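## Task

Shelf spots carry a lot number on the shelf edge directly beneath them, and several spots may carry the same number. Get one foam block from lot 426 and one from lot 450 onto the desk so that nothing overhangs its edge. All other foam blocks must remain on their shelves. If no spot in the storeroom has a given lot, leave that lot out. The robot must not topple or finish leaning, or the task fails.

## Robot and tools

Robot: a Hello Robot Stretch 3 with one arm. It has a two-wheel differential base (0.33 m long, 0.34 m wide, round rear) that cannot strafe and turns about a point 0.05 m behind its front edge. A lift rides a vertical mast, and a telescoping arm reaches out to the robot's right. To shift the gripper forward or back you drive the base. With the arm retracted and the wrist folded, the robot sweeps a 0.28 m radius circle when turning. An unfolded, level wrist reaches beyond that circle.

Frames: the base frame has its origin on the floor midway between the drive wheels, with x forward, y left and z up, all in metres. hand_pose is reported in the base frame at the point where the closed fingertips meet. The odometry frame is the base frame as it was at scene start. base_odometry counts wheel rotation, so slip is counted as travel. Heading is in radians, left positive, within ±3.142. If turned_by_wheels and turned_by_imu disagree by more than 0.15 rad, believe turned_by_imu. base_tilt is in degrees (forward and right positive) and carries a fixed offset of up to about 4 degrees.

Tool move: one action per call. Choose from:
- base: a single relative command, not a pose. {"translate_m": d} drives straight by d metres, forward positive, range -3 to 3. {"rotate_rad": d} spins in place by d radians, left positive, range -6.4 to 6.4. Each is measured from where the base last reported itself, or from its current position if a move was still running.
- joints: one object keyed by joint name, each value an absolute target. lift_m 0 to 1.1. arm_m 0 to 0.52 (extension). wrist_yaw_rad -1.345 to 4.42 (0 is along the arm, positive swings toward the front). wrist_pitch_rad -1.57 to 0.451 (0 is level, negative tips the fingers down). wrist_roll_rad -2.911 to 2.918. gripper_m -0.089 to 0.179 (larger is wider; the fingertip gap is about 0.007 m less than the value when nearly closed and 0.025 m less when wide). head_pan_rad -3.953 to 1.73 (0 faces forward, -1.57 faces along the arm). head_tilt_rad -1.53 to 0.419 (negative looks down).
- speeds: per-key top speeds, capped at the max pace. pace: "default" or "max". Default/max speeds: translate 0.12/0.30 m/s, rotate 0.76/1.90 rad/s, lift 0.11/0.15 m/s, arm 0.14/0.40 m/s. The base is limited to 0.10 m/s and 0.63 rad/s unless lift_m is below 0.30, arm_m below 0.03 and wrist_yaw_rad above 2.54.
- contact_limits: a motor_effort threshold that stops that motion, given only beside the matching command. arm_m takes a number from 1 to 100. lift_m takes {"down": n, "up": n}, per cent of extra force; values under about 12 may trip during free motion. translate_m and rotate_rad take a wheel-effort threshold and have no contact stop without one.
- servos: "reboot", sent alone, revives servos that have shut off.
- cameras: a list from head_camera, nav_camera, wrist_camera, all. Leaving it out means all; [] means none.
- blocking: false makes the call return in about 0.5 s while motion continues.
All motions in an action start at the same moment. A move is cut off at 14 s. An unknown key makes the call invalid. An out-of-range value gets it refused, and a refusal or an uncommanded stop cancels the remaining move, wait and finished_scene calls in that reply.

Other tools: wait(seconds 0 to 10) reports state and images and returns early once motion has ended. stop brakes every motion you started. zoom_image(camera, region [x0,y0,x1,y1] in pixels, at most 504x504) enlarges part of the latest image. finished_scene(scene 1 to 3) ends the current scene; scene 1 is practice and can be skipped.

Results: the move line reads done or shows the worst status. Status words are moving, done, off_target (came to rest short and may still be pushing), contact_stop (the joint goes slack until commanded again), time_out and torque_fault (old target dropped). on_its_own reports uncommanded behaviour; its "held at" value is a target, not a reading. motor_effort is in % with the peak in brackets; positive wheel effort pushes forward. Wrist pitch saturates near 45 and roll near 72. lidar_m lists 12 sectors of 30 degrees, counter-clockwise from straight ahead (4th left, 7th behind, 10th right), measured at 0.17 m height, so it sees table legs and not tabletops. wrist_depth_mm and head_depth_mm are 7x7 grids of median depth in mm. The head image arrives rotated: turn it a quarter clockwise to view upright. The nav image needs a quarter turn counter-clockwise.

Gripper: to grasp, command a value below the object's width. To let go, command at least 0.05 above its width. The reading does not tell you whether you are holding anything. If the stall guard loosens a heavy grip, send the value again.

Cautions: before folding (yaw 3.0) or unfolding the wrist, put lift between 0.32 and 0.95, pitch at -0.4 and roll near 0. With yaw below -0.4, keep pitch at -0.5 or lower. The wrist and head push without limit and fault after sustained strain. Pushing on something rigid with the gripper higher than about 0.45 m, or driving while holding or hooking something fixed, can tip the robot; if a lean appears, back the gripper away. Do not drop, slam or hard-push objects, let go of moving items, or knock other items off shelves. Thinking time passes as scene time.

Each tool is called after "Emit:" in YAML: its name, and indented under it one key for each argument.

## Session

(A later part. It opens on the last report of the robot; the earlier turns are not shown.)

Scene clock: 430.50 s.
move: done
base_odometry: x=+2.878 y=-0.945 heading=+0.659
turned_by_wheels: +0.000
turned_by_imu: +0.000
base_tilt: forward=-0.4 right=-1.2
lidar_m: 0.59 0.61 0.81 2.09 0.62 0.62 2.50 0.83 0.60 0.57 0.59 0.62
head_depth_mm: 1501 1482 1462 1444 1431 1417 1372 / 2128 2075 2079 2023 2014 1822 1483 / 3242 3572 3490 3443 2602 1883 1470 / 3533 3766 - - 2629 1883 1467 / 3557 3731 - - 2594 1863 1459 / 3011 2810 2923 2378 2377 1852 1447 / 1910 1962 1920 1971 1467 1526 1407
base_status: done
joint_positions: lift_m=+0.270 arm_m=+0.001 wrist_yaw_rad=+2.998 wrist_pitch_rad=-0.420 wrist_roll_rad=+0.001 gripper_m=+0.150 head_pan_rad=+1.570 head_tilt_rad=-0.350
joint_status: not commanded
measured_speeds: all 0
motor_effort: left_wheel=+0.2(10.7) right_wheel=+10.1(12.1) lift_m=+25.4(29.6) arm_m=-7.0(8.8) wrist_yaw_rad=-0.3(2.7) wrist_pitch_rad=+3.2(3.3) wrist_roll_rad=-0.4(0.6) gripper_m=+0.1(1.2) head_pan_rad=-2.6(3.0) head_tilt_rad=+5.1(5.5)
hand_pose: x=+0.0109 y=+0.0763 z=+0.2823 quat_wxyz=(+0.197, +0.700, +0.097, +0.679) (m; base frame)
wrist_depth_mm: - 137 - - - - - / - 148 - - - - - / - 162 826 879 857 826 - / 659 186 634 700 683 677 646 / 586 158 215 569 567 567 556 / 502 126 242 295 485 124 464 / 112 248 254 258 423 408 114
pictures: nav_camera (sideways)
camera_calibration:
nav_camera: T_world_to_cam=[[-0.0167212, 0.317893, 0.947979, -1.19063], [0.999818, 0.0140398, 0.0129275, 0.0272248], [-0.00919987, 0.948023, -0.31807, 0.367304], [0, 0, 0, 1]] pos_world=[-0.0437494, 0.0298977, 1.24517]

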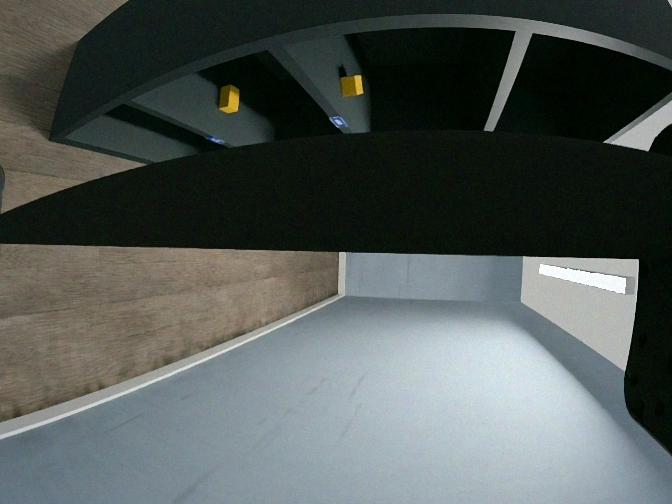

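Emit:
move:
  base: {"translate_m":-0.13}
  cameras: []

Emit:
move:
  base: {"rotate_rad":-1.598}
  joints: {"head_pan_rad":-1.57,"head_tilt_rad":-0.75}
  cameras: []

Emit:
move:
  base: {"translate_m":-0.95}
  cameras: ["nav_camera","head_camera"]

Scene clock: 441.97 s.
move: done
base_odometry: x=+2.775 y=-1.025 heading=+0.659
turned_by_wheels: +0.000
turned_by_imu: -0.001
base_tilt: forward=-0.2 right=-1.2
lidar_m: 0.72 0.74 0.99 1.35 0.54 0.61 2.52 0.84 0.60 0.57 0.59 0.75
head_depth_mm: 1809 1782 1779 1736 1735 1710 1482 / 2575 2543 2514 2458 2368 1908 1470 / 3435 3761 - 3655 2660 1887 1473 / 3532 3766 - - 2631 1886 1468 / 3524 3616 - - 2622 1870 1457 / 1926 2006 2091 2232 1918 1716 1455 / 1106 1154 1231 1262 1373 1191 1327
base_status: done
joint_positions: lift_m=+0.270 arm_m=+0.001 wrist_yaw_rad=+2.998 wrist_pitch_rad=-0.420 wrist_roll_rad=+0.001 gripper_m=+0.150 head_pan_rad=+1.570 head_tilt_rad=-0.350
joint_status: not commanded
measured_speeds: all 0
motor_effort: left_wheel=-4.3(11.8) right_wheel=-8.8(11.9) lift_m=+25.8(26.8) arm_m=-4.9(6.3) wrist_yaw_rad=+2.3(2.9) wrist_pitch_rad=+3.1(3.3) wrist_roll_rad=-0.5(0.7) gripper_m=+1.1(1.3) head_pan_rad=-2.0(2.6) head_tilt_rad=+5.0(5.6)
hand_pose: x=+0.0109 y=+0.0763 z=+0.2823 quat_wxyz=(+0.197, +0.700, +0.097, +0.679) (m; base frame)
wrist_depth_mm: - 137 - - - - - / - 148 - - - - - / - 162 839 860 854 857 771 / - 179 640 699 695 674 674 / 569 149 215 573 569 563 564 / 498 126 242 296 487 124 468 / 112 248 251 259 423 411 114
pictures: none
No camera images: "cameras" was empty.

Scene clock: 445.37 s.
move: done
base_odometry: x=+2.775 y=-1.025 heading=-0.938
turned_by_wheels: -1.598
turned_by_imu: -1.572
base_tilt: forward=-0.4 right=-1.3
lidar_m: 0.57 0.59 0.75 0.72 0.74 0.98 1.35 0.53 0.61 2.65 0.85 0.60
head_depth_mm: 2534 2891 2700 2018 1085 1087 1091 / 2538 2828 2645 2013 1603 1320 1151 / 2567 2866 2631 2001 1594 1331 1151 / 2528 2888 2630 1984 1592 1330 1149 / 2518 2863 2597 1951 1585 1325 1138 / 2526 2777 2534 1949 1566 1316 1140 / 1961 1978 1963 1823 1561 1311 1133
base_status: done
joint_positions: lift_m=+0.270 arm_m=+0.001 wrist_yaw_rad=+2.998 wrist_pitch_rad=-0.420 wrist_roll_rad=+0.001 gripper_m=+0.150 head_pan_rad=-1.574 head_tilt_rad=-0.754
joint_status: all done
measured_speeds: all 0
motor_effort: left_wheel=+7.2(12.5) right_wheel=-9.4(13.5) lift_m=+28.2(30.0) arm_m=-12.0(12.5) wrist_yaw_rad=+1.9(3.0) wrist_pitch_rad=+3.1(3.3) wrist_roll_rad=-0.3(0.6) gripper_m=+1.1(1.2) head_pan_rad=+3.5(4.8) head_tilt_rad=+2.6(8.9)
hand_pose: x=+0.0109 y=+0.0763 z=+0.2823 quat_wxyz=(+0.197, +0.700, +0.097, +0.679) (m; base frame)
wrist_depth_mm: - 137 - - - - - / - 147 - - - - - / - 161 171 789 822 818 - / 698 187 638 687 676 675 645 / 584 158 213 573 569 566 557 / 502 126 241 296 482 124 467 / 112 248 253 258 423 412 114
pictures: none
No camera images: "cameras" was empty.

Scene clock: 454.57 s.
move: done
base_odometry: x=+2.214 y=-0.259 heading=-0.938
turned_by_wheels: +0.000
turned_by_imu: -0.001
base_tilt: forward=-0.4 right=-1.2
lidar_m: 1.51 1.01 0.71 0.68 0.70 0.93 2.26 0.50 0.51 0.78 0.68 0.56
head_depth_mm: 641 722 637 476 875 800 892 / 640 721 631 472 899 794 1053 / 638 720 623 469 896 792 1044 / 636 716 617 465 893 784 1040 / 633 712 607 452 884 764 1034 / 630 709 603 454 878 776 1029 / 629 708 596 452 870 771 1022
base_status: done
joint_positions: lift_m=+0.270 arm_m=+0.001 wrist_yaw_rad=+2.998 wrist_pitch_rad=-0.420 wrist_roll_rad=+0.001 gripper_m=+0.150 head_pan_rad=-1.570 head_tilt_rad=-0.750
joint_status: not commanded
measured_speeds: all 0
motor_effort: left_wheel=-1.5(9.5) right_wheel=-12.6(15.4) lift_m=+23.7(29.0) arm_m=-11.0(12.9) wrist_yaw_rad=+2.0(3.9) wrist_pitch_rad=+3.1(3.3) wrist_roll_rad=-0.3(0.7) gripper_m=+0.3(1.2) head_pan_rad=+3.4(4.0) head_tilt_rad=+2.3(3.8)
hand_pose: x=+0.0109 y=+0.0763 z=+0.2823 quat_wxyz=(+0.197, +0.700, +0.097, +0.679) (m; base frame)
wrist_depth_mm: - 137 - - - - - / - 148 - - - - - / - 161 170 776 794 825 808 / 682 187 638 693 686 681 671 / 595 159 214 566 562 563 564 / 500 125 242 296 483 124 469 / 113 249 253 257 425 409 114
pictures: head_camera (sideways), nav_camera (sideways)
camera_calibration:
head_camera: T_world_to_cam=[[-0.046852, 0.641656, -0.765561, 1.01159], [0.997489, -0.0106965, -0.0700111, 0.0846288], [-0.0531119, -0.766918, -0.639543, 0.788169], [0, 0, 0, 1]] pos_world=[0.00483991, -0.0437278, 1.28443]
nav_camera: T_world_to_cam=[[0.0175893, -0.662006, 0.749292, -0.931753], [-0.999787, -0.0197357, 0.00603286, 0.0483757], [0.0107941, -0.749239, -0.662212, 0.814854], [0, 0, 0, 1]] pos_world=[0.0559587, -0.00535073, 1.23747]

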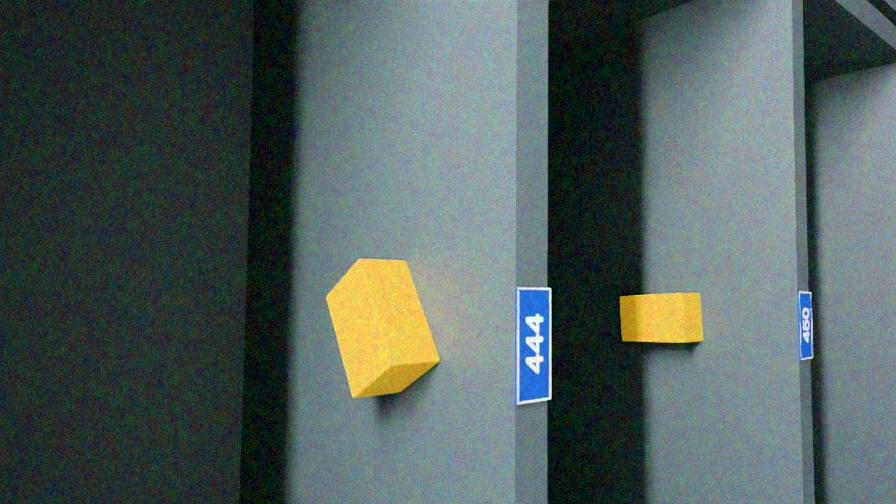

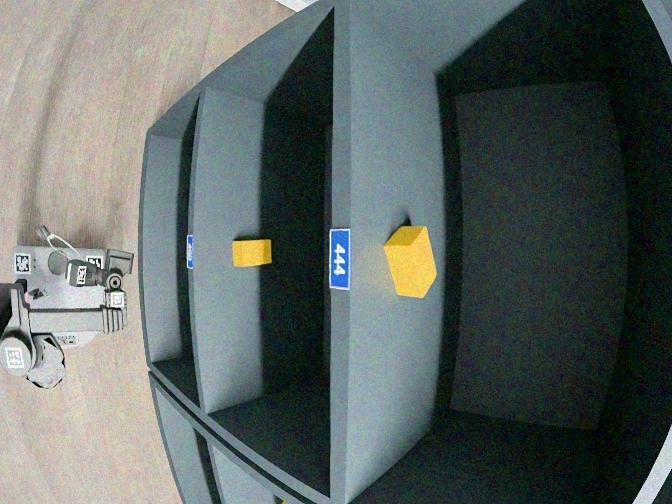

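Emit:
zoom_image:
  camera: "head_camera"
  region: [760, 260, 880, 380]

Scaled by 4.200 from the camera's 896x504 image, which has a finer 1280x720 frame.

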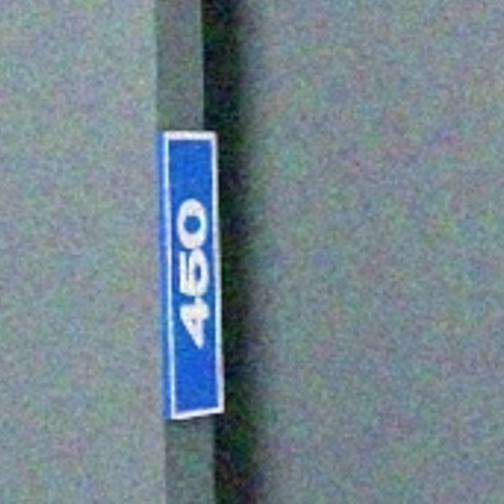

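Emit:
move:
  base: {"translate_m":0.05}
  joints: {"lift_m":0.68,"gripper_m":0.17}
  pace: "max"
  cameras: []

Emit:
move:
  joints: {"wrist_yaw_rad":0.0,"wrist_pitch_rad":-0.5}
  cameras: []

Emit:
move:
  joints: {"arm_m":0.1,"lift_m":0.64}
  cameras: ["wrist_camera","head_camera"]

Scene clock: 484.53 s.
move: done
base_odometry: x=+2.243 y=-0.299 heading=-0.938
turned_by_wheels: +0.000
turned_by_imu: +0.000
base_tilt: forward=-0.2 right=-1.2
lidar_m: 1.46 1.01 0.71 0.68 0.70 0.93 2.32 0.54 0.58 0.78 0.60 0.52
head_depth_mm: 641 722 638 477 911 800 937 / 636 721 630 473 904 794 710 / 635 716 624 468 897 791 707 / 633 711 618 454 889 774 706 / 631 709 611 459 884 779 402 / 626 706 603 457 878 778 1031 / 627 703 596 453 872 772 1005
base_status: done
joint_positions: lift_m=+0.680 arm_m=+0.001 wrist_yaw_rad=+2.998 wrist_pitch_rad=-0.419 wrist_roll_rad=+0.001 gripper_m=+0.170 head_pan_rad=-1.570 head_tilt_rad=-0.750
joint_status: all done
measured_speeds: all 0
motor_effort: left_wheel=+2.1(12.9) right_wheel=+6.6(10.6) lift_m=+27.0(31.9) arm_m=-10.6(11.3) wrist_yaw_rad=+1.5(3.3) wrist_pitch_rad=+3.1(3.3) wrist_roll_rad=-0.3(0.6) gripper_m=+0.9(73.6) head_pan_rad=+2.8(3.8) head_tilt_rad=+2.4(3.2)
hand_pose: x=+0.0109 y=+0.0764 z=+0.6924 quat_wxyz=(+0.197, +0.700, +0.097, +0.679) (m; base frame)
wrist_depth_mm: - 137 - - - - - / - 147 - - - - - / - 162 170 - - - - / - 178 188 - - - - / - 147 207 - - - - / 116 126 243 985 957 945 943 / 116 849 280 853 856 826 106
pictures: none
No camera images: "cameras" was empty.

Scene clock: 487.03 s.
move: done
base_odometry: x=+2.243 y=-0.299 heading=-0.938
turned_by_wheels: +0.000
turned_by_imu: +0.000
base_tilt: forward=-0.2 right=-1.2
lidar_m: 1.46 1.01 0.71 0.68 0.70 0.93 2.31 0.54 0.58 0.78 0.60 0.52
head_depth_mm: 640 723 638 476 907 797 936 / 637 721 632 474 899 796 712 / 637 716 625 469 896 789 508 / 633 713 615 456 888 775 438 / 629 710 609 458 887 770 1032 / 630 708 604 458 882 777 1024 / 626 705 596 453 872 771 1012
base_status: not commanded
joint_positions: lift_m=+0.680 arm_m=+0.001 wrist_yaw_rad=+0.003 wrist_pitch_rad=-0.510 wrist_roll_rad=+0.001 gripper_m=+0.170 head_pan_rad=-1.570 head_tilt_rad=-0.750
joint_status: all done
measured_speeds: all 0
motor_effort: left_wheel=+2.1(2.2) right_wheel=+5.9(7.2) lift_m=+23.9(26.3) arm_m=-10.0(10.8) wrist_yaw_rad=-2.7(6.6) wrist_pitch_rad=+1.5(5.3) wrist_roll_rad=-0.5(0.6) gripper_m=+0.6(1.1) head_pan_rad=+2.9(3.7) head_tilt_rad=+1.7(2.7)
hand_pose: x=-0.0209 y=-0.3574 z=+0.6725 quat_wxyz=(+0.684, +0.180, -0.684, -0.178) (m; base frame)
wrist_depth_mm: - - - - - - 501 / - - - - - - 532 / - - - - - - 483 / - - - - - - - / - 144 - - - 139 - / 117 140 310 306 307 304 302 / 116 270 273 271 272 264 106
pictures: none
No camera images: "cameras" was empty.

Scene clock: 489.00 s.
move: done
base_odometry: x=+2.243 y=-0.299 heading=-0.938
turned_by_wheels: +0.000
turned_by_imu: +0.000
base_tilt: forward=-0.2 right=-1.3
lidar_m: 1.46 1.01 0.72 0.68 0.70 0.93 2.31 0.54 0.58 0.78 0.60 0.52
head_depth_mm: 641 724 636 476 906 798 982 / 639 720 631 472 901 795 383 / 636 718 622 469 896 455 434 / 634 715 617 454 887 540 463 / 629 711 609 459 882 763 1032 / 627 706 601 457 879 778 1027 / 628 706 596 453 872 774 1010
base_status: not commanded
joint_positions: lift_m=+0.640 arm_m=+0.100 wrist_yaw_rad=+0.003 wrist_pitch_rad=-0.512 wrist_roll_rad=+0.001 gripper_m=+0.170 head_pan_rad=-1.570 head_tilt_rad=-0.750
joint_status: all done
measured_speeds: all 0
motor_effort: left_wheel=+1.8(2.1) right_wheel=+6.5(7.2) lift_m=+29.0(29.6) arm_m=+12.8(15.2) wrist_yaw_rad=-3.0(4.3) wrist_pitch_rad=+1.8(1.8) wrist_roll_rad=-0.3(0.7) gripper_m=+0.4(1.0) head_pan_rad=+2.7(3.4) head_tilt_rad=+1.6(2.6)
hand_pose: x=-0.0209 y=-0.4566 z=+0.6322 quat_wxyz=(+0.684, +0.180, -0.684, -0.178) (m; base frame)
wrist_depth_mm: 395 402 404 395 401 400 396 / - - - - - - 456 / - - - - - - - / - - - - - - 321 / 308 302 303 308 299 297 295 / 117 141 265 260 260 252 256 / 116 230 234 231 230 225 106
pictures: head_camera (sideways), wrist_camera
camera_calibration:
head_camera: T_world_to_cam=[[-0.0468561, 0.641544, -0.765654, 1.01171], [0.997494, -0.0106269, -0.0699485, 0.0845511], [-0.0530116, -0.767013, -0.639438, 0.788029], [0, 0, 0, 1]] pos_world=[0.00484018, -0.0437284, 1.28443]
wrist_camera: T_world_to_cam=[[-0.998898, -0.0364948, -0.0294998, -0.0123299], [-0.00159974, 0.654754, -0.75584, 0.809227], [0.0468994, -0.75496, -0.654091, 0.235978], [0, 0, 0, 1]] pos_world=[-0.022089, -0.352141, 0.765634]

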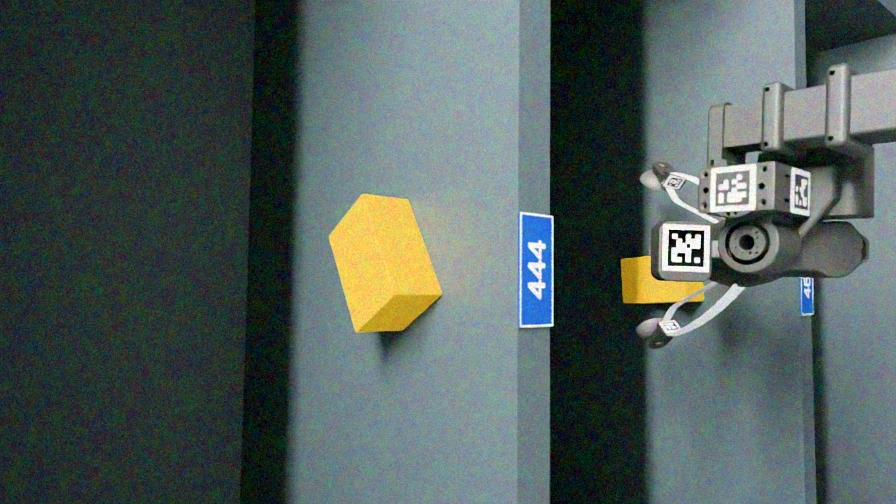

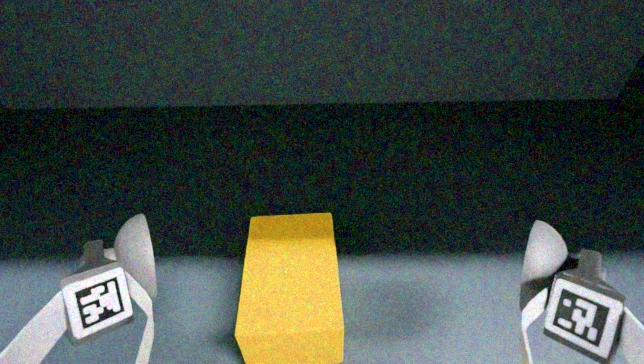

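Emit:
move:
  base: {"translate_m":0.025}
  joints: {"arm_m":0.12}
  cameras: []

Emit:
move:
  joints: {"lift_m":0.585}
  cameras: ["wrist_camera"]

Scene clock: 503.47 s.
move: done
base_odometry: x=+2.258 y=-0.319 heading=-0.938
turned_by_wheels: +0.000
turned_by_imu: +0.000
base_tilt: forward=-0.3 right=-1.3
lidar_m: 1.44 1.01 0.72 0.68 0.70 0.93 1.51 0.56 0.61 0.77 0.57 0.50
head_depth_mm: 641 722 638 476 907 797 1036 / 638 718 631 472 898 762 383 / 635 713 624 467 896 454 452 / 631 714 615 450 888 555 1020 / 630 712 611 461 880 763 1032 / 628 707 603 456 880 774 1016 / 626 703 596 452 874 776 1007
base_status: done
joint_positions: lift_m=+0.640 arm_m=+0.120 wrist_yaw_rad=+0.003 wrist_pitch_rad=-0.512 wrist_roll_rad=+0.001 gripper_m=+0.170 head_pan_rad=-1.570 head_tilt_rad=-0.750
joint_status: all done
measured_speeds: all 0
motor_effort: left_wheel=+4.1(7.9) right_wheel=+8.3(12.0) lift_m=+26.5(29.7) arm_m=+12.5(14.9) wrist_yaw_rad=-4.3(4.5) wrist_pitch_rad=+1.7(1.9) wrist_roll_rad=-0.3(0.5) gripper_m=+0.6(1.1) head_pan_rad=+2.6(3.3) head_tilt_rad=+1.2(2.1)
hand_pose: x=-0.0210 y=-0.4766 z=+0.6322 quat_wxyz=(+0.684, +0.180, -0.684, -0.178) (m; base frame)
wrist_depth_mm: 392 390 389 389 382 391 386 / - - - - - - - / - - - - - - - / - - - - - - 323 / 306 302 300 308 298 297 293 / 117 140 263 - 259 252 257 / 116 230 234 - 230 225 106
pictures: none
No camera images: "cameras" was empty.

Scene clock: 504.80 s.
move: done
base_odometry: x=+2.258 y=-0.319 heading=-0.938
turned_by_wheels: +0.000
turned_by_imu: +0.000
base_tilt: forward=-0.4 right=-1.3
lidar_m: 1.44 1.01 0.71 0.68 0.70 0.93 1.51 0.56 0.61 0.78 0.57 0.50
head_depth_mm: 641 723 638 476 907 801 1038 / 638 719 632 472 901 794 454 / 635 714 624 467 893 755 481 / 632 711 618 450 890 591 513 / 628 708 609 460 884 761 1036 / 627 706 604 456 882 778 1013 / 625 702 596 452 874 772 1007
base_status: not commanded
joint_positions: lift_m=+0.585 arm_m=+0.120 wrist_yaw_rad=+0.003 wrist_pitch_rad=-0.512 wrist_roll_rad=+0.001 gripper_m=+0.170 head_pan_rad=-1.570 head_tilt_rad=-0.750
joint_status: all done
measured_speeds: all 0
motor_effort: left_wheel=+4.4(4.5) right_wheel=+8.4(8.9) lift_m=+23.8(25.6) arm_m=+12.5(13.2) wrist_yaw_rad=-2.1(3.9) wrist_pitch_rad=+1.9(1.9) wrist_roll_rad=-0.4(0.7) gripper_m=+1.0(1.0) head_pan_rad=+2.3(3.2) head_tilt_rad=+0.3(2.0)
hand_pose: x=-0.0210 y=-0.4765 z=+0.5772 quat_wxyz=(+0.684, +0.180, -0.684, -0.178) (m; base frame)
wrist_depth_mm: 393 389 387 389 384 388 391 / - - - - - - - / 319 315 314 312 309 307 304 / 276 273 272 289 267 264 262 / 234 231 230 165 226 226 224 / 117 141 201 149 193 192 195 / 116 175 177 147 172 171 106
pictures: wrist_camera
camera_calibration:
wrist_camera: T_world_to_cam=[[-0.998898, -0.036492, -0.0295032, -0.0146788], [-0.00159535, 0.654754, -0.75584, 0.780751], [0.0468994, -0.75496, -0.654091, 0.184904], [0, 0, 0, 1]] pos_world=[-0.022089, -0.372141, 0.710634]

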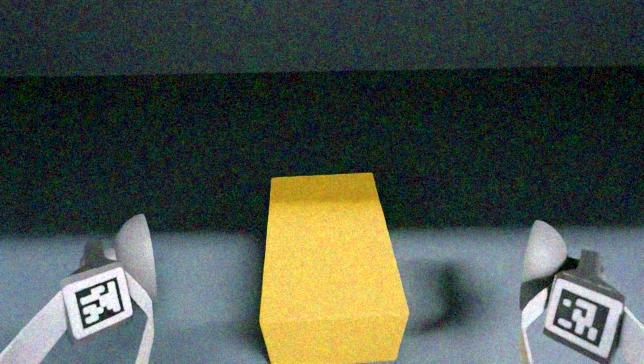

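Emit:
move:
  joints: {"lift_m":0.562}
  cameras: ["wrist_camera"]

Emit:
move:
  joints: {"gripper_m":0.03}
  cameras: []

Emit:
move:
  joints: {"lift_m":0.64}
  cameras: ["wrist_camera"]

Scene clock: 511.70 s.
move: done
base_odometry: x=+2.258 y=-0.319 heading=-0.938
turned_by_wheels: +0.000
turned_by_imu: +0.000
base_tilt: forward=-0.3 right=-1.2
lidar_m: 1.43 1.01 0.72 0.68 0.70 0.93 1.51 0.56 0.61 0.78 0.57 0.50
head_depth_mm: 639 723 636 476 906 798 1035 / 637 720 630 472 905 794 710 / 636 719 624 468 896 780 493 / 631 712 617 450 888 614 524 / 628 708 608 460 884 771 1038 / 627 707 601 457 878 779 1010 / 625 704 595 453 871 771 1009
base_status: not commanded
joint_positions: lift_m=+0.562 arm_m=+0.120 wrist_yaw_rad=+0.003 wrist_pitch_rad=-0.512 wrist_roll_rad=+0.001 gripper_m=+0.170 head_pan_rad=-1.570 head_tilt_rad=-0.750
joint_status: all done
measured_speeds: all 0
motor_effort: left_wheel=+4.3(4.4) right_wheel=+7.9(9.0) lift_m=+23.9(25.2) arm_m=+11.3(12.0) wrist_yaw_rad=-2.9(3.4) wrist_pitch_rad=+1.8(1.9) wrist_roll_rad=-0.3(0.5) gripper_m=+0.5(1.1) head_pan_rad=+2.6(3.2) head_tilt_rad=+0.6(1.7)
hand_pose: x=-0.0210 y=-0.4765 z=+0.5542 quat_wxyz=(+0.684, +0.180, -0.684, -0.178) (m; base frame)
wrist_depth_mm: 390 390 392 391 385 391 387 / - - - - - 318 323 / 291 286 285 293 279 275 273 / 239 238 235 164 225 229 228 / 204 201 200 141 186 196 200 / 122 141 170 126 164 171 170 / 149 155 154 145 150 149 106
pictures: wrist_camera
camera_calibration:
wrist_camera: T_world_to_cam=[[-0.998898, -0.036492, -0.0295032, -0.0153574], [-0.00159535, 0.654754, -0.75584, 0.763367], [0.0468994, -0.75496, -0.654091, 0.16986], [0, 0, 0, 1]] pos_world=[-0.022089, -0.372141, 0.687634]

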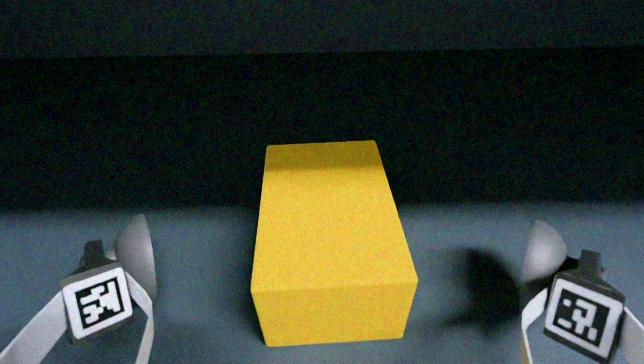

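Scene clock: 513.63 s.
move: done
base_odometry: x=+2.258 y=-0.319 heading=-0.938
turned_by_wheels: +0.000
turned_by_imu: +0.000
base_tilt: forward=-0.4 right=-1.3
lidar_m: 1.44 1.01 0.72 0.68 0.70 0.93 1.51 0.56 0.61 0.77 0.57 0.50
head_depth_mm: 638 722 638 477 905 800 1033 / 637 718 630 473 901 794 709 / 634 716 624 467 893 790 492 / 632 712 616 450 891 614 525 / 630 709 609 460 883 779 1035 / 625 707 604 457 878 777 1017 / 624 706 594 453 872 771 1008
base_status: not commanded
joint_positions: lift_m=+0.562 arm_m=+0.120 wrist_yaw_rad=+0.002 wrist_pitch_rad=-0.512 wrist_roll_rad=+0.001 gripper_m=+0.031 head_pan_rad=-1.570 head_tilt_rad=-0.750
joint_status: all done
measured_speeds: all 0
motor_effort: left_wheel=+4.4(4.4) right_wheel=+7.9(8.8) lift_m=+23.7(24.5) arm_m=+10.4(11.8) wrist_yaw_rad=-2.0(4.3) wrist_pitch_rad=+1.8(1.9) wrist_roll_rad=-0.3(0.7) gripper_m=-13.0(87.2) head_pan_rad=+2.7(3.1) head_tilt_rad=+0.4(1.3)
hand_pose: x=-0.0211 y=-0.4765 z=+0.5542 quat_wxyz=(+0.684, +0.180, -0.684, -0.179) (m; base frame)
wrist_depth_mm: 390 389 389 388 379 391 388 / - - - - - 318 326 / 291 289 286 294 278 277 274 / 238 238 235 164 230 230 227 / 204 202 195 140 144 196 195 / 177 177 127 128 126 171 170 / 160 101 151 146 150 148 151
pictures: none
No camera images: "cameras" was empty.

Scene clock: 515.17 s.
move: done
base_odometry: x=+2.258 y=-0.319 heading=-0.938
turned_by_wheels: +0.000
turned_by_imu: +0.000
base_tilt: forward=-0.3 right=-1.1
lidar_m: 1.44 1.01 0.72 0.68 0.70 0.93 1.51 0.56 0.61 0.77 0.57 0.50
head_depth_mm: 638 721 636 476 908 797 1032 / 638 718 630 472 903 761 383 / 634 715 624 467 895 455 452 / 632 712 615 450 745 553 1019 / 629 708 611 460 883 781 1037 / 629 703 602 456 878 775 1010 / 627 703 597 452 874 769 1008
base_status: not commanded
joint_positions: lift_m=+0.640 arm_m=+0.120 wrist_yaw_rad=+0.002 wrist_pitch_rad=-0.513 wrist_roll_rad=+0.001 gripper_m=+0.031 head_pan_rad=-1.570 head_tilt_rad=-0.750
joint_status: all done
measured_speeds: all 0
motor_effort: left_wheel=+3.9(4.3) right_wheel=+8.3(8.7) lift_m=+28.2(33.1) arm_m=+10.3(11.1) wrist_yaw_rad=-3.1(3.7) wrist_pitch_rad=+1.9(2.1) wrist_roll_rad=-0.3(0.5) gripper_m=-13.0(13.6) head_pan_rad=+1.9(3.0) head_tilt_rad=+1.1(1.2)
hand_pose: x=-0.0211 y=-0.4764 z=+0.6319 quat_wxyz=(+0.684, +0.180, -0.684, -0.179) (m; base frame)
wrist_depth_mm: 390 389 390 391 385 391 388 / - - - - - - - / - - - - - - - / - - - 165 170 - 322 / 307 304 156 140 148 295 294 / 266 265 127 128 126 259 257 / 235 101 228 149 221 224 228
pictures: wrist_camera
camera_calibration:
wrist_camera: T_world_to_cam=[[-0.998927, -0.0356715, -0.0295416, -0.0128244], [-0.00108898, 0.655741, -0.754985, 0.821972], [0.0463031, -0.754143, -0.655076, 0.221862], [0, 0, 0, 1]] pos_world=[-0.0221884, -0.372143, 0.765535]

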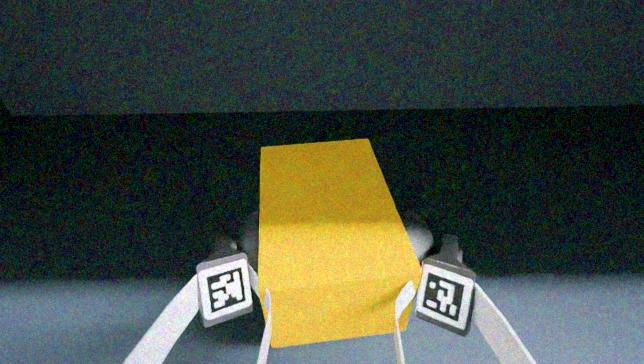

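Emit:
move:
  joints: {"arm_m":0.0}
  cameras: []

Emit:
move:
  joints: {"wrist_yaw_rad":3.0,"wrist_pitch_rad":-0.4}
  cameras: ["nav_camera"]

Emit:
move:
  joints: {"lift_m":0.29}
  cameras: ["head_camera"]

Scene clock: 537.33 s.
move: done
base_odometry: x=+2.258 y=-0.319 heading=-0.938
turned_by_wheels: +0.000
turned_by_imu: +0.000
base_tilt: forward=-0.2 right=-1.2
lidar_m: 1.44 1.01 0.72 0.68 0.70 0.93 1.50 0.56 0.61 0.77 0.57 0.50
head_depth_mm: 642 721 638 477 907 799 1038 / 637 719 630 472 898 794 727 / 633 714 622 467 898 787 721 / 632 712 616 450 893 660 464 / 629 710 610 461 881 779 1035 / 629 705 602 457 876 777 1011 / 626 703 595 453 872 775 1009
base_status: not commanded
joint_positions: lift_m=+0.640 arm_m=+0.001 wrist_yaw_rad=+0.002 wrist_pitch_rad=-0.513 wrist_roll_rad=+0.001 gripper_m=+0.031 head_pan_rad=-1.570 head_tilt_rad=-0.750
joint_status: all done
measured_speeds: all 0
motor_effort: left_wheel=+4.0(4.3) right_wheel=+8.0(8.9) lift_m=+28.8(29.2) arm_m=-12.7(14.4) wrist_yaw_rad=-1.0(3.6) wrist_pitch_rad=+2.0(2.1) wrist_roll_rad=-0.5(0.6) gripper_m=-13.0(13.4) head_pan_rad=+2.1(2.8) head_tilt_rad=-1.1(1.3)
hand_pose: x=-0.0211 y=-0.3569 z=+0.6319 quat_wxyz=(+0.684, +0.180, -0.684, -0.179) (m; base frame)
wrist_depth_mm: - - - - - - 493 / - - - - - - - / - - - - - - - / - - - 165 171 - 322 / 306 305 156 140 148 297 293 / 265 266 128 129 126 260 257 / 237 101 228 149 221 223 228
pictures: none
No camera images: "cameras" was empty.

Scene clock: 539.83 s.
move: done
base_odometry: x=+2.258 y=-0.319 heading=-0.938
turned_by_wheels: +0.000
turned_by_imu: +0.000
base_tilt: forward=-0.4 right=-1.2
lidar_m: 1.43 1.01 0.72 0.68 0.70 0.93 1.51 0.56 0.61 0.78 0.57 0.50
head_depth_mm: 639 722 638 477 907 801 1037 / 639 718 630 472 904 794 726 / 634 715 625 468 892 789 721 / 634 712 616 450 889 786 1039 / 629 709 610 460 882 781 715 / 628 704 604 457 881 777 1017 / 626 705 598 452 871 775 1009
base_status: not commanded
joint_positions: lift_m=+0.640 arm_m=+0.001 wrist_yaw_rad=+2.997 wrist_pitch_rad=-0.423 wrist_roll_rad=+0.001 gripper_m=+0.031 head_pan_rad=-1.570 head_tilt_rad=-0.750
joint_status: all done
measured_speeds: all 0
motor_effort: left_wheel=+3.9(4.3) right_wheel=+7.5(8.8) lift_m=+26.8(29.7) arm_m=-8.4(12.5) wrist_yaw_rad=+2.9(4.7) wrist_pitch_rad=+3.8(5.7) wrist_roll_rad=+0.0(0.6) gripper_m=-12.6(13.5) head_pan_rad=+2.3(2.7) head_tilt_rad=-1.0(1.5)
hand_pose: x=+0.0110 y=+0.0759 z=+0.6516 quat_wxyz=(+0.198, +0.700, +0.098, +0.679) (m; base frame)
wrist_depth_mm: - 137 - - - - - / - 148 - - - - - / - 162 170 - - - - / - 180 185 165 164 - - / - - 161 140 148 - - / 909 936 128 128 127 906 894 / 825 111 278 151 771 785 796
pictures: nav_camera (sideways)
camera_calibration:
nav_camera: T_world_to_cam=[[0.0176554, -0.661899, 0.749385, -0.931872], [-0.999786, -0.0197784, 0.00608544, 0.0483103], [0.0107937, -0.749332, -0.662107, 0.814723], [0, 0, 0, 1]] pos_world=[0.0559587, -0.00535143, 1.23747]

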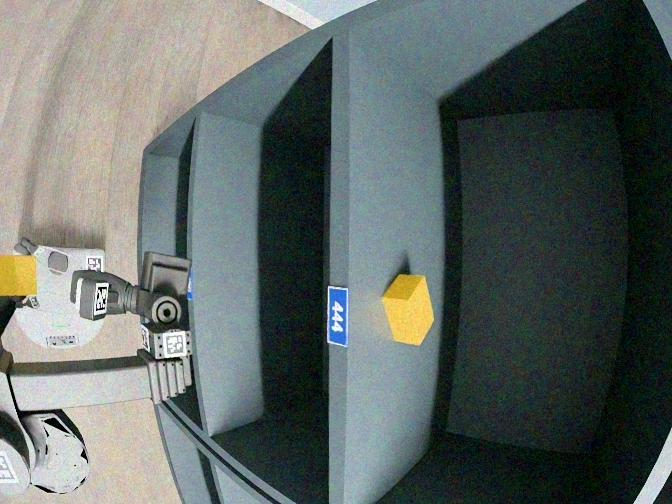

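Scene clock: 543.83 s.
move: done
base_odometry: x=+2.258 y=-0.319 heading=-0.938
turned_by_wheels: +0.000
turned_by_imu: +0.000
base_tilt: forward=-0.3 right=-1.1
lidar_m: 1.44 1.01 0.72 0.68 0.70 0.93 1.51 0.56 0.61 0.78 0.57 0.50
head_depth_mm: 640 721 637 477 909 802 1033 / 637 717 632 473 903 795 1053 / 636 715 625 467 894 789 1043 / 632 711 618 451 888 782 1040 / 631 706 610 460 885 780 1033 / 627 708 604 456 879 776 1016 / 625 703 596 453 872 774 1007
base_status: not commanded
joint_positions: lift_m=+0.290 arm_m=+0.001 wrist_yaw_rad=+2.997 wrist_pitch_rad=-0.422 wrist_roll_rad=+0.001 gripper_m=+0.031 head_pan_rad=-1.570 head_tilt_rad=-0.750
joint_status: all done
measured_speeds: all 0
motor_effort: left_wheel=+3.8(4.4) right_wheel=+7.9(9.0) lift_m=+25.2(27.6) arm_m=-2.1(8.9) wrist_yaw_rad=+2.0(3.3) wrist_pitch_rad=+3.6(3.8) wrist_roll_rad=-0.3(0.8) gripper_m=-13.0(13.6) head_pan_rad=+2.1(2.5) head_tilt_rad=-1.6(1.7)
hand_pose: x=+0.0110 y=+0.0760 z=+0.3018 quat_wxyz=(+0.198, +0.700, +0.098, +0.679) (m; base frame)
wrist_depth_mm: - 137 - - - - - / - 148 - - - - - / - 161 171 - 814 840 835 / 714 186 189 165 715 697 701 / 614 584 161 141 148 583 582 / 520 534 127 129 126 501 504 / 449 101 266 150 422 429 438
pictures: head_camera (sideways)
camera_calibration:
head_camera: T_world_to_cam=[[-0.0468561, 0.641544, -0.765654, 1.01171], [0.997494, -0.0106269, -0.0699485, 0.0845511], [-0.0530116, -0.767013, -0.639438, 0.788029], [0, 0, 0, 1]] pos_world=[0.00484018, -0.0437284, 1.28443]

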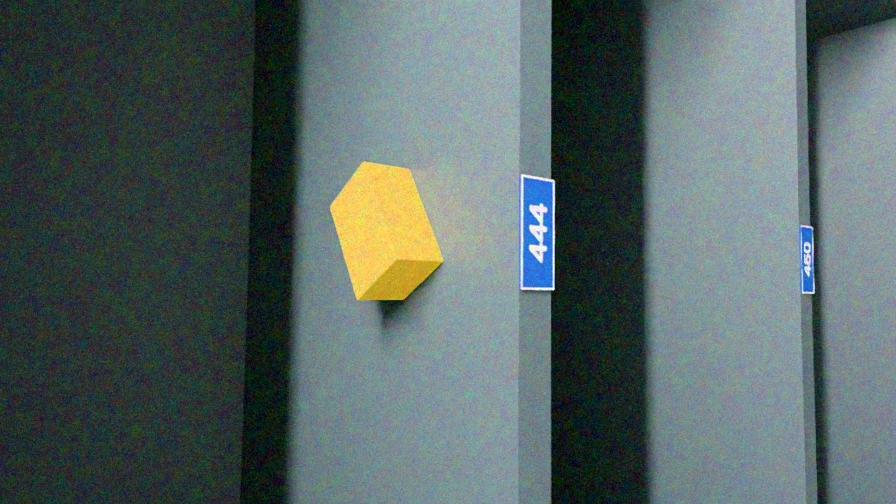

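Emit:
move:
  base: {"translate_m":0.89}
  pace: "max"
  cameras: []

Emit:
move:
  base: {"rotate_rad":-1.573}
  speeds: {"rotate_rad":1.2}
  cameras: []

Emit:
move:
  base: {"translate_m":1.85}
  pace: "max"
  cameras: []

Emit:
move:
  base: {"rotate_rad":1.595}
  speeds: {"rotate_rad":1.2}
  joints: {"head_tilt_rad":-0.6}
  cameras: ["nav_camera"]

Scene clock: 557.23 s.
move: done
base_odometry: x=+2.784 y=-1.037 heading=-0.938
turned_by_wheels: +0.000
turned_by_imu: +0.000
base_tilt: forward=-0.3 right=-1.2
lidar_m: 0.56 0.57 0.75 0.72 0.74 0.98 1.37 0.55 0.63 2.58 0.83 0.59
head_depth_mm: 2540 2902 2730 2019 1540 1128 1120 / 2508 2814 2672 2021 1614 1353 1155 / 2528 2901 2662 1992 1608 1338 1161 / 2537 2865 2601 1984 1588 1329 1151 / 2513 2851 2576 1965 1578 1318 1145 / 2481 2742 2484 1943 1579 1325 1140 / 1871 1893 1887 1811 1559 1310 1135
base_status: done
joint_positions: lift_m=+0.290 arm_m=+0.001 wrist_yaw_rad=+2.998 wrist_pitch_rad=-0.422 wrist_roll_rad=+0.001 gripper_m=+0.031 head_pan_rad=-1.570 head_tilt_rad=-0.750
joint_status: not commanded
measured_speeds: all 0
motor_effort: left_wheel=+3.5(14.4) right_wheel=+4.2(14.4) lift_m=+24.0(29.8) arm_m=+9.6(9.6) wrist_yaw_rad=+1.9(3.0) wrist_pitch_rad=+3.7(3.7) wrist_roll_rad=-0.4(0.6) gripper_m=-13.4(13.6) head_pan_rad=+1.3(2.2) head_tilt_rad=-2.0(2.8)
hand_pose: x=+0.0109 y=+0.0761 z=+0.3018 quat_wxyz=(+0.198, +0.700, +0.098, +0.679) (m; base frame)
wrist_depth_mm: - 137 - - - - - / - 148 - - - - - / - 161 171 - 847 852 - / 735 186 189 165 719 699 677 / 612 589 161 141 148 585 581 / 517 531 128 128 126 508 496 / 454 101 266 150 424 430 438
pictures: none
No camera images: "cameras" was empty.

Scene clock: 560.40 s.
move: done
base_odometry: x=+2.784 y=-1.037 heading=-2.511
turned_by_wheels: -1.573
turned_by_imu: -1.547
base_tilt: forward=-0.2 right=-1.1
lidar_m: 2.42 0.81 0.58 0.56 0.57 0.75 0.72 0.74 1.00 1.36 0.54 0.64
head_depth_mm: 1876 1859 1836 1805 1609 1362 1168 / 2668 2597 2425 2008 1626 1345 1156 / 3493 3701 2652 2003 1605 1343 1152 / 3483 3725 2629 1964 1601 1334 1145 / 3327 3330 2500 1975 1586 1327 1138 / 1836 2013 1528 1691 1529 1302 1135 / 1102 1085 1377 1147 1358 1214 1091
base_status: done
joint_positions: lift_m=+0.290 arm_m=+0.001 wrist_yaw_rad=+2.998 wrist_pitch_rad=-0.422 wrist_roll_rad=+0.001 gripper_m=+0.031 head_pan_rad=-1.570 head_tilt_rad=-0.750
joint_status: not commanded
measured_speeds: all 0
motor_effort: left_wheel=+7.8(12.1) right_wheel=-10.1(14.1) lift_m=+25.7(26.1) arm_m=+4.6(11.3) wrist_yaw_rad=+0.9(3.0) wrist_pitch_rad=+3.6(3.7) wrist_roll_rad=-0.3(0.6) gripper_m=-12.7(13.6) head_pan_rad=+1.3(2.0) head_tilt_rad=-2.9(3.2)
hand_pose: x=+0.0109 y=+0.0760 z=+0.3018 quat_wxyz=(+0.198, +0.700, +0.098, +0.679) (m; base frame)
wrist_depth_mm: - 137 - - - - - / - 148 - - - - - / - 162 171 - - - - / - 182 186 165 688 712 695 / 615 587 160 141 148 592 580 / 519 529 127 129 126 500 502 / 456 102 265 151 423 429 440
pictures: none
No camera images: "cameras" was empty.

Scene clock: 568.00 s.
move: done
base_odometry: x=+1.290 y=-2.128 heading=-2.511
turned_by_wheels: +0.000
turned_by_imu: +0.001
base_tilt: forward=-0.4 right=-1.1
lidar_m: 1.19 0.89 0.64 0.61 0.63 0.84 2.17 1.17 1.51 3.63 1.08 1.07
head_depth_mm: 2826 2798 2592 2041 1638 1356 1166 / 3332 3555 2659 2021 1612 1349 1163 / 3392 3664 2662 1989 1608 1338 1152 / 3192 3628 2625 1996 1601 1338 1150 / 3390 3612 2610 1973 1577 1325 1142 / 3369 3336 2581 1938 1581 1322 1140 / 3396 1655 2250 1882 1575 1312 1129
base_status: done
joint_positions: lift_m=+0.290 arm_m=+0.001 wrist_yaw_rad=+2.998 wrist_pitch_rad=-0.422 wrist_roll_rad=+0.001 gripper_m=+0.031 head_pan_rad=-1.570 head_tilt_rad=-0.750
joint_status: not commanded
measured_speeds: all 0
motor_effort: left_wheel=+1.6(15.4) right_wheel=+7.2(10.8) lift_m=+27.2(28.3) arm_m=-12.3(12.8) wrist_yaw_rad=+1.5(3.6) wrist_pitch_rad=+3.5(3.7) wrist_roll_rad=-0.4(0.7) gripper_m=-13.0(13.5) head_pan_rad=+1.1(1.8) head_tilt_rad=-3.5(3.7)
hand_pose: x=+0.0109 y=+0.0761 z=+0.3018 quat_wxyz=(+0.198, +0.700, +0.098, +0.679) (m; base frame)
wrist_depth_mm: - 137 - - - - - / - 147 - - - - - / - 162 170 - - - - / 687 183 188 165 714 702 714 / 613 589 161 140 148 589 586 / 518 531 127 128 126 503 503 / 455 102 266 151 419 427 437
pictures: none
No camera images: "cameras" was empty.

Scene clock: 571.20 s.
move: done
base_odometry: x=+1.290 y=-2.128 heading=-0.917
turned_by_wheels: +1.595
turned_by_imu: +1.568
base_tilt: forward=-0.3 right=-1.2
lidar_m: 0.61 0.63 0.84 2.23 1.34 1.52 3.65 1.07 1.06 1.19 0.88 0.63
head_depth_mm: 989 1083 1199 1356 1553 1504 1247 / 981 1080 1195 1357 1545 1496 1241 / 981 1075 1197 1347 1541 1478 1239 / 979 1077 1198 1341 1536 1474 1233 / 976 1072 1186 1337 1534 1460 1220 / 976 1068 1185 1334 1531 1455 1219 / 972 1070 1181 1332 1516 1455 1216
base_status: done
joint_positions: lift_m=+0.290 arm_m=+0.001 wrist_yaw_rad=+2.998 wrist_pitch_rad=-0.422 wrist_roll_rad=+0.001 gripper_m=+0.031 head_pan_rad=-1.570 head_tilt_rad=-0.600
joint_status: all done
measured_speeds: all 0
motor_effort: left_wheel=-8.6(12.5) right_wheel=+8.8(13.0) lift_m=+28.0(29.1) arm_m=-12.5(13.0) wrist_yaw_rad=+1.2(3.3) wrist_pitch_rad=+3.6(3.7) wrist_roll_rad=-0.7(0.7) gripper_m=-13.1(13.6) head_pan_rad=+1.0(1.7) head_tilt_rad=+3.6(7.9)
hand_pose: x=+0.0109 y=+0.0761 z=+0.3018 quat_wxyz=(+0.198, +0.700, +0.098, +0.679) (m; base frame)
wrist_depth_mm: - 137 - - - - - / - 148 - - - - - / 942 162 866 972 907 856 - / 737 187 188 165 712 709 675 / 615 587 160 140 148 589 588 / 517 531 128 128 126 501 500 / 454 102 265 150 424 425 437
pictures: nav_camera (sideways)
camera_calibration:
nav_camera: T_world_to_cam=[[0.0175188, -0.542461, 0.839898, -1.04989], [-0.999787, -0.0186573, 0.00880366, 0.0448604], [0.0108946, -0.839874, -0.542673, 0.659426], [0, 0, 0, 1]] pos_world=[0.0560593, -0.0148508, 1.23925]

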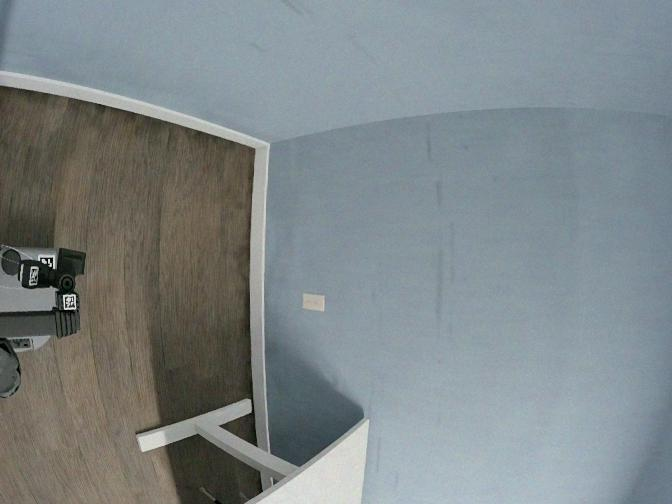

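Emit:
move:
  base: {"translate_m":-1.25}
  pace: "max"
  cameras: []

Emit:
move:
  joints: {"lift_m":0.87}
  pace: "max"
  cameras: ["nav_camera"]

Scene clock: 585.17 s.
move: done
base_odometry: x=+0.529 y=-1.136 heading=-0.916
turned_by_wheels: +0.000
turned_by_imu: -0.001
base_tilt: forward=-0.3 right=-1.2
lidar_m: 1.84 1.91 1.11 1.07 1.10 1.50 2.43 1.06 0.60 0.74 0.88 1.69
head_depth_mm: 1004 1105 1233 1136 843 671 1246 / 1003 1099 1222 1128 836 666 1189 / 996 1099 1222 1111 829 661 1210 / 995 1096 1218 1103 825 658 1230 / 996 1089 1220 1093 817 655 1225 / 993 1088 1214 1077 812 649 1211 / 992 1087 1207 1070 804 646 1210
base_status: done
joint_positions: lift_m=+0.290 arm_m=+0.001 wrist_yaw_rad=+2.998 wrist_pitch_rad=-0.422 wrist_roll_rad=+0.001 gripper_m=+0.031 head_pan_rad=-1.570 head_tilt_rad=-0.600
joint_status: not commanded
measured_speeds: all 0
motor_effort: left_wheel=-1.8(16.9) right_wheel=-7.4(11.4) lift_m=+23.8(30.0) arm_m=-9.7(11.8) wrist_yaw_rad=+1.6(3.2) wrist_pitch_rad=+3.5(3.7) wrist_roll_rad=-0.3(0.6) gripper_m=-12.5(13.4) head_pan_rad=+0.5(1.2) head_tilt_rad=+2.7(3.7)
hand_pose: x=+0.0109 y=+0.0761 z=+0.3018 quat_wxyz=(+0.198, +0.700, +0.098, +0.679) (m; base frame)
wrist_depth_mm: - 137 - - - - - / - 147 - - - - - / 929 163 870 959 893 884 859 / 746 187 189 165 715 719 696 / 607 584 161 141 148 581 588 / 522 535 127 128 126 505 496 / 449 101 266 150 420 427 442
pictures: none
No camera images: "cameras" was empty.

Scene clock: 589.83 s.
move: done
base_odometry: x=+0.529 y=-1.136 heading=-0.916
turned_by_wheels: +0.000
turned_by_imu: +0.000
base_tilt: forward=-0.4 right=-1.1
lidar_m: 1.84 1.91 1.11 1.07 1.10 1.50 2.43 1.06 0.61 0.74 0.88 1.70
head_depth_mm: 1005 1101 1224 1132 843 670 - / 1003 1101 1219 1120 832 684 - / 997 1100 1224 1108 829 661 1298 / 999 1092 1219 1100 824 660 1293 / 994 1093 1214 1089 818 654 - / 997 1089 1212 1078 811 652 1246 / 993 1091 1212 1070 801 647 1213
base_status: not commanded
joint_positions: lift_m=+0.870 arm_m=+0.001 wrist_yaw_rad=+2.998 wrist_pitch_rad=-0.421 wrist_roll_rad=+0.001 gripper_m=+0.031 head_pan_rad=-1.570 head_tilt_rad=-0.600
joint_status: all done
measured_speeds: all 0
motor_effort: left_wheel=-2.1(2.5) right_wheel=-7.2(7.9) lift_m=+27.4(33.5) arm_m=-8.1(10.1) wrist_yaw_rad=+2.8(3.5) wrist_pitch_rad=+3.4(3.7) wrist_roll_rad=-0.2(0.5) gripper_m=-12.5(13.6) head_pan_rad=+0.1(1.1) head_tilt_rad=+2.6(3.4)
hand_pose: x=+0.0109 y=+0.0762 z=+0.8820 quat_wxyz=(+0.197, +0.700, +0.098, +0.679) (m; base frame)
wrist_depth_mm: - 137 - - - - - / - 148 - - - - - / - 161 - - - - - / - 187 186 165 - - - / - - 161 141 149 - - / - - 127 129 126 - - / - 111 275 150 - - -
pictures: nav_camera (sideways)
camera_calibration:
nav_camera: T_world_to_cam=[[0.0175188, -0.542461, 0.839898, -1.04989], [-0.999787, -0.0186573, 0.00880366, 0.0448604], [0.0108946, -0.839874, -0.542673, 0.659426], [0, 0, 0, 1]] pos_world=[0.0560593, -0.0148508, 1.23925]

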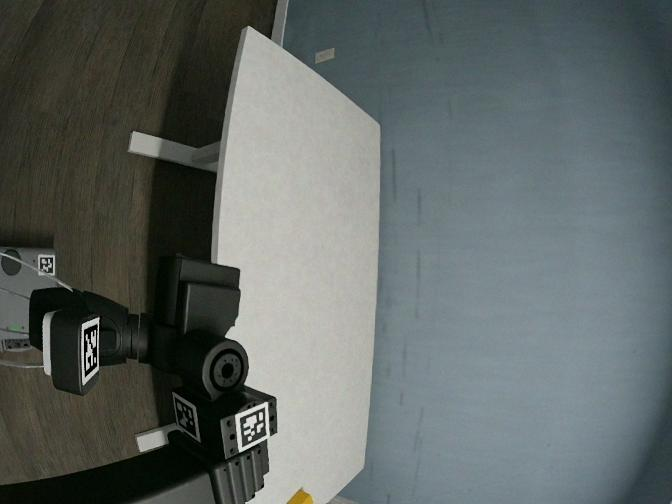

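Emit:
move:
  joints: {"wrist_yaw_rad":0.4,"wrist_pitch_rad":-0.5}
  cameras: []

Emit:
move:
  joints: {"arm_m":0.33}
  cameras: []

Emit:
move:
  joints: {"lift_m":0.765}
  cameras: []

Emit:
move:
  joints: {"lift_m":0.743}
  speeds: {"lift_m":0.03}
  contact_limits: {"lift_m":{"down":14}}
  cameras: ["wrist_camera","head_camera"]

Scene clock: 603.67 s.
move: done
base_odometry: x=+0.529 y=-1.136 heading=-0.916
turned_by_wheels: +0.000
turned_by_imu: +0.000
base_tilt: forward=-0.3 right=-1.3
lidar_m: 1.85 1.91 1.11 1.07 1.10 1.50 2.43 1.06 0.61 0.74 0.88 1.69
head_depth_mm: 1004 1105 1225 1132 845 672 - / 1002 1102 1224 1128 836 683 - / 1000 1096 1221 1116 829 663 1302 / 997 1089 1213 1108 824 659 297 / 995 1094 1211 1090 820 464 294 / 993 1094 1214 1080 811 477 1166 / 991 1089 1204 1073 806 649 1214
base_status: not commanded
joint_positions: lift_m=+0.870 arm_m=+0.001 wrist_yaw_rad=+0.403 wrist_pitch_rad=-0.512 wrist_roll_rad=+0.001 gripper_m=+0.031 head_pan_rad=-1.570 head_tilt_rad=-0.600
joint_status: all done
measured_speeds: all 0
motor_effort: left_wheel=-1.7(2.3) right_wheel=-6.8(8.1) lift_m=+25.7(26.1) arm_m=-6.4(7.8) wrist_yaw_rad=-2.9(6.5) wrist_pitch_rad=+1.7(4.8) wrist_roll_rad=-0.3(0.6) gripper_m=-13.4(13.5) head_pan_rad=+0.1(0.9) head_tilt_rad=+1.9(2.9)
hand_pose: x=+0.0615 y=-0.3402 z=+0.8622 quat_wxyz=(+0.706, +0.312, -0.634, -0.039) (m; base frame)
wrist_depth_mm: - - - - - - - / - - - - - - - / - - - - - - - / - - - 165 - - - / - - 152 141 144 - - / - - 127 128 126 - - / - 111 980 151 941 107 -
pictures: none
No camera images: "cameras" was empty.

Scene clock: 607.30 s.
move: done
base_odometry: x=+0.529 y=-1.136 heading=-0.916
turned_by_wheels: +0.000
turned_by_imu: +0.000
base_tilt: forward=-0.3 right=-1.1
lidar_m: 1.85 1.90 1.12 1.07 1.10 1.50 2.42 1.06 0.61 0.74 0.88 1.69
head_depth_mm: 1001 1109 1226 1132 313 - 1215 / 1000 1104 1222 409 341 661 1210 / 998 1098 1207 480 828 663 1201 / 993 1095 1219 496 769 658 1224 / 994 1097 1214 745 816 653 1225 / 992 1093 1212 1078 812 649 1215 / 991 1088 1209 1071 802 647 1212
base_status: not commanded
joint_positions: lift_m=+0.870 arm_m=+0.330 wrist_yaw_rad=+0.403 wrist_pitch_rad=-0.513 wrist_roll_rad=+0.001 gripper_m=+0.031 head_pan_rad=-1.570 head_tilt_rad=-0.600
joint_status: all done
measured_speeds: all 0
motor_effort: left_wheel=-1.4(2.3) right_wheel=-6.8(7.7) lift_m=+28.8(29.6) arm_m=+12.3(14.4) wrist_yaw_rad=-1.4(4.6) wrist_pitch_rad=+1.8(2.0) wrist_roll_rad=-0.1(0.7) gripper_m=-13.0(13.5) head_pan_rad=+0.1(0.8) head_tilt_rad=+1.2(2.5)
hand_pose: x=+0.0614 y=-0.6696 z=+0.8620 quat_wxyz=(+0.706, +0.313, -0.634, -0.039) (m; base frame)
wrist_depth_mm: - - - - - - - / - - - - - - - / - - - - - - - / - - - 165 - - - / - - 150 141 144 - - / - - 127 129 126 - - / - 95 - 143 143 107 -
pictures: none
No camera images: "cameras" was empty.

Scene clock: 609.10 s.
move: done
base_odometry: x=+0.529 y=-1.136 heading=-0.916
turned_by_wheels: +0.000
turned_by_imu: +0.000
base_tilt: forward=-0.5 right=-1.2
lidar_m: 1.84 1.91 1.11 1.07 1.10 1.49 2.43 1.06 0.60 0.74 0.87 1.70
head_depth_mm: 1009 1102 1230 1130 840 652 294 / 1005 1097 1226 1114 495 371 324 / 1002 1098 1217 1108 541 662 1200 / 992 1093 1218 1101 552 658 1225 / 992 1091 1217 1087 764 654 1224 / 995 1090 1210 1082 812 650 1211 / 988 1084 1210 1073 806 648 1212
base_status: not commanded
joint_positions: lift_m=+0.765 arm_m=+0.330 wrist_yaw_rad=+0.403 wrist_pitch_rad=-0.513 wrist_roll_rad=+0.001 gripper_m=+0.031 head_pan_rad=-1.570 head_tilt_rad=-0.600
joint_status: all done
measured_speeds: all 0
motor_effort: left_wheel=-1.9(2.3) right_wheel=-7.0(7.4) lift_m=+24.3(28.2) arm_m=+11.1(13.1) wrist_yaw_rad=-2.7(4.3) wrist_pitch_rad=+2.0(2.1) wrist_roll_rad=-0.3(0.6) gripper_m=-12.9(13.5) head_pan_rad=-0.1(0.9) head_tilt_rad=+1.2(2.3)
hand_pose: x=+0.0614 y=-0.6695 z=+0.7569 quat_wxyz=(+0.706, +0.313, -0.634, -0.039) (m; base frame)
wrist_depth_mm: - - - - - - - / - - - - - - - / - - - - - - - / - - - 165 - - - / - - 150 141 144 - - / - - 127 128 126 - - / - 95 - 144 143 107 -
pictures: none
No camera images: "cameras" was empty.

Scene clock: 610.27 s.
move: done
base_odometry: x=+0.529 y=-1.136 heading=-0.917
turned_by_wheels: +0.000
turned_by_imu: -0.004
base_tilt: forward=-0.3 right=-1.3
lidar_m: 1.85 1.90 1.12 1.07 1.10 1.49 2.43 1.06 0.61 0.74 0.88 1.69
head_depth_mm: 1010 1104 1232 1136 842 670 330 / 1002 1103 1221 1125 781 389 337 / 1001 1102 1218 1111 543 661 1205 / 1001 1096 1213 1107 558 655 1227 / 1001 1089 1217 1095 763 654 1220 / 991 1086 1207 1089 810 652 1211 / 994 1089 1199 1071 806 649 1207
base_status: not commanded
joint_positions: lift_m=+0.743 arm_m=+0.330 wrist_yaw_rad=+0.406 wrist_pitch_rad=-0.495 wrist_roll_rad=+0.001 gripper_m=+0.031 head_pan_rad=-1.570 head_tilt_rad=-0.600
joint_status: all done
measured_speeds: all 0
motor_effort: left_wheel=-1.8(2.2) right_wheel=-1.6(7.7) lift_m=+17.5(25.7) arm_m=+9.8(11.6) wrist_yaw_rad=-5.7(6.5) wrist_pitch_rad=-1.5(2.1) wrist_roll_rad=-0.4(0.5) gripper_m=-12.9(13.3) head_pan_rad=+0.0(0.8) head_tilt_rad=+1.2(2.3)
contact_limits: lift_m down 14 (down: maximum 72; up: maximum 65)
hand_pose: x=+0.0630 y=-0.6717 z=+0.7389 quat_wxyz=(+0.706, +0.308, -0.636, -0.032) (m; base frame)
wrist_depth_mm: - - - - - - - / - - - - - - - / - - - - - - - / - - - 164 - - - / - - 150 140 143 - - / - - 127 127 126 - - / - 95 - 142 142 104 -
pictures: head_camera (sideways), wrist_camera
camera_calibration:
head_camera: T_world_to_cam=[[-0.0467501, 0.519968, -0.852906, 1.12543], [0.997499, -0.0210139, -0.0674867, 0.0813543], [-0.0530138, -0.853927, -0.517685, 0.629597], [0, 0, 0, 1]] pos_world=[0.0048405, -0.0458489, 1.29131]
wrist_camera: T_world_to_cam=[[-0.904269, -0.425983, -0.0289279, -0.201151], [-0.253137, 0.589448, -0.76712, 1.01124], [0.343831, -0.68636, -0.640851, 0.156983], [0, 0, 0, 1]] pos_world=[0.0201102, -0.574011, 0.870522]

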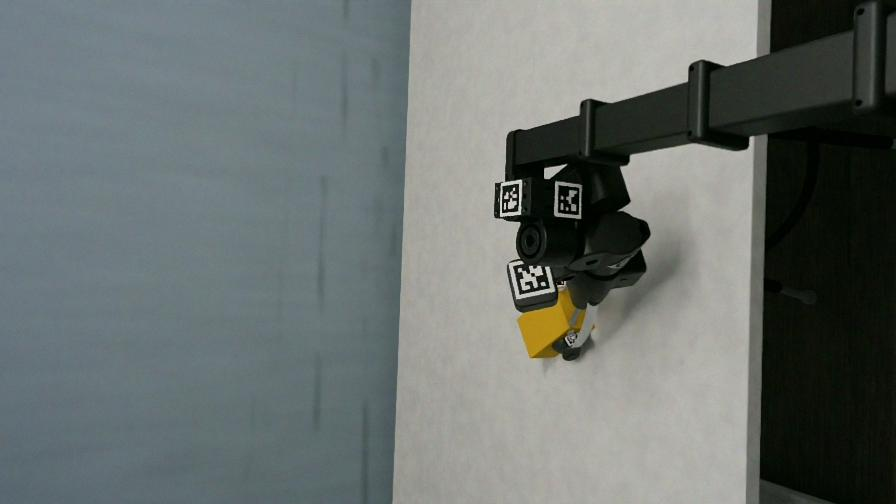

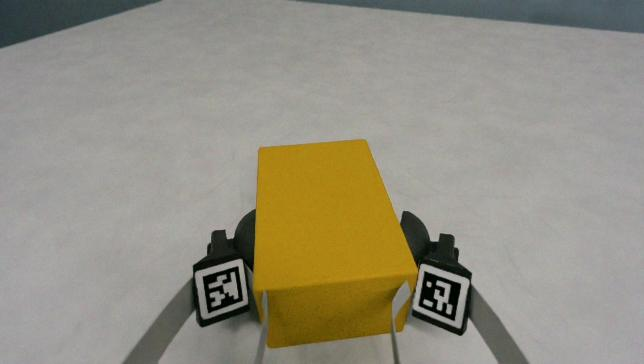

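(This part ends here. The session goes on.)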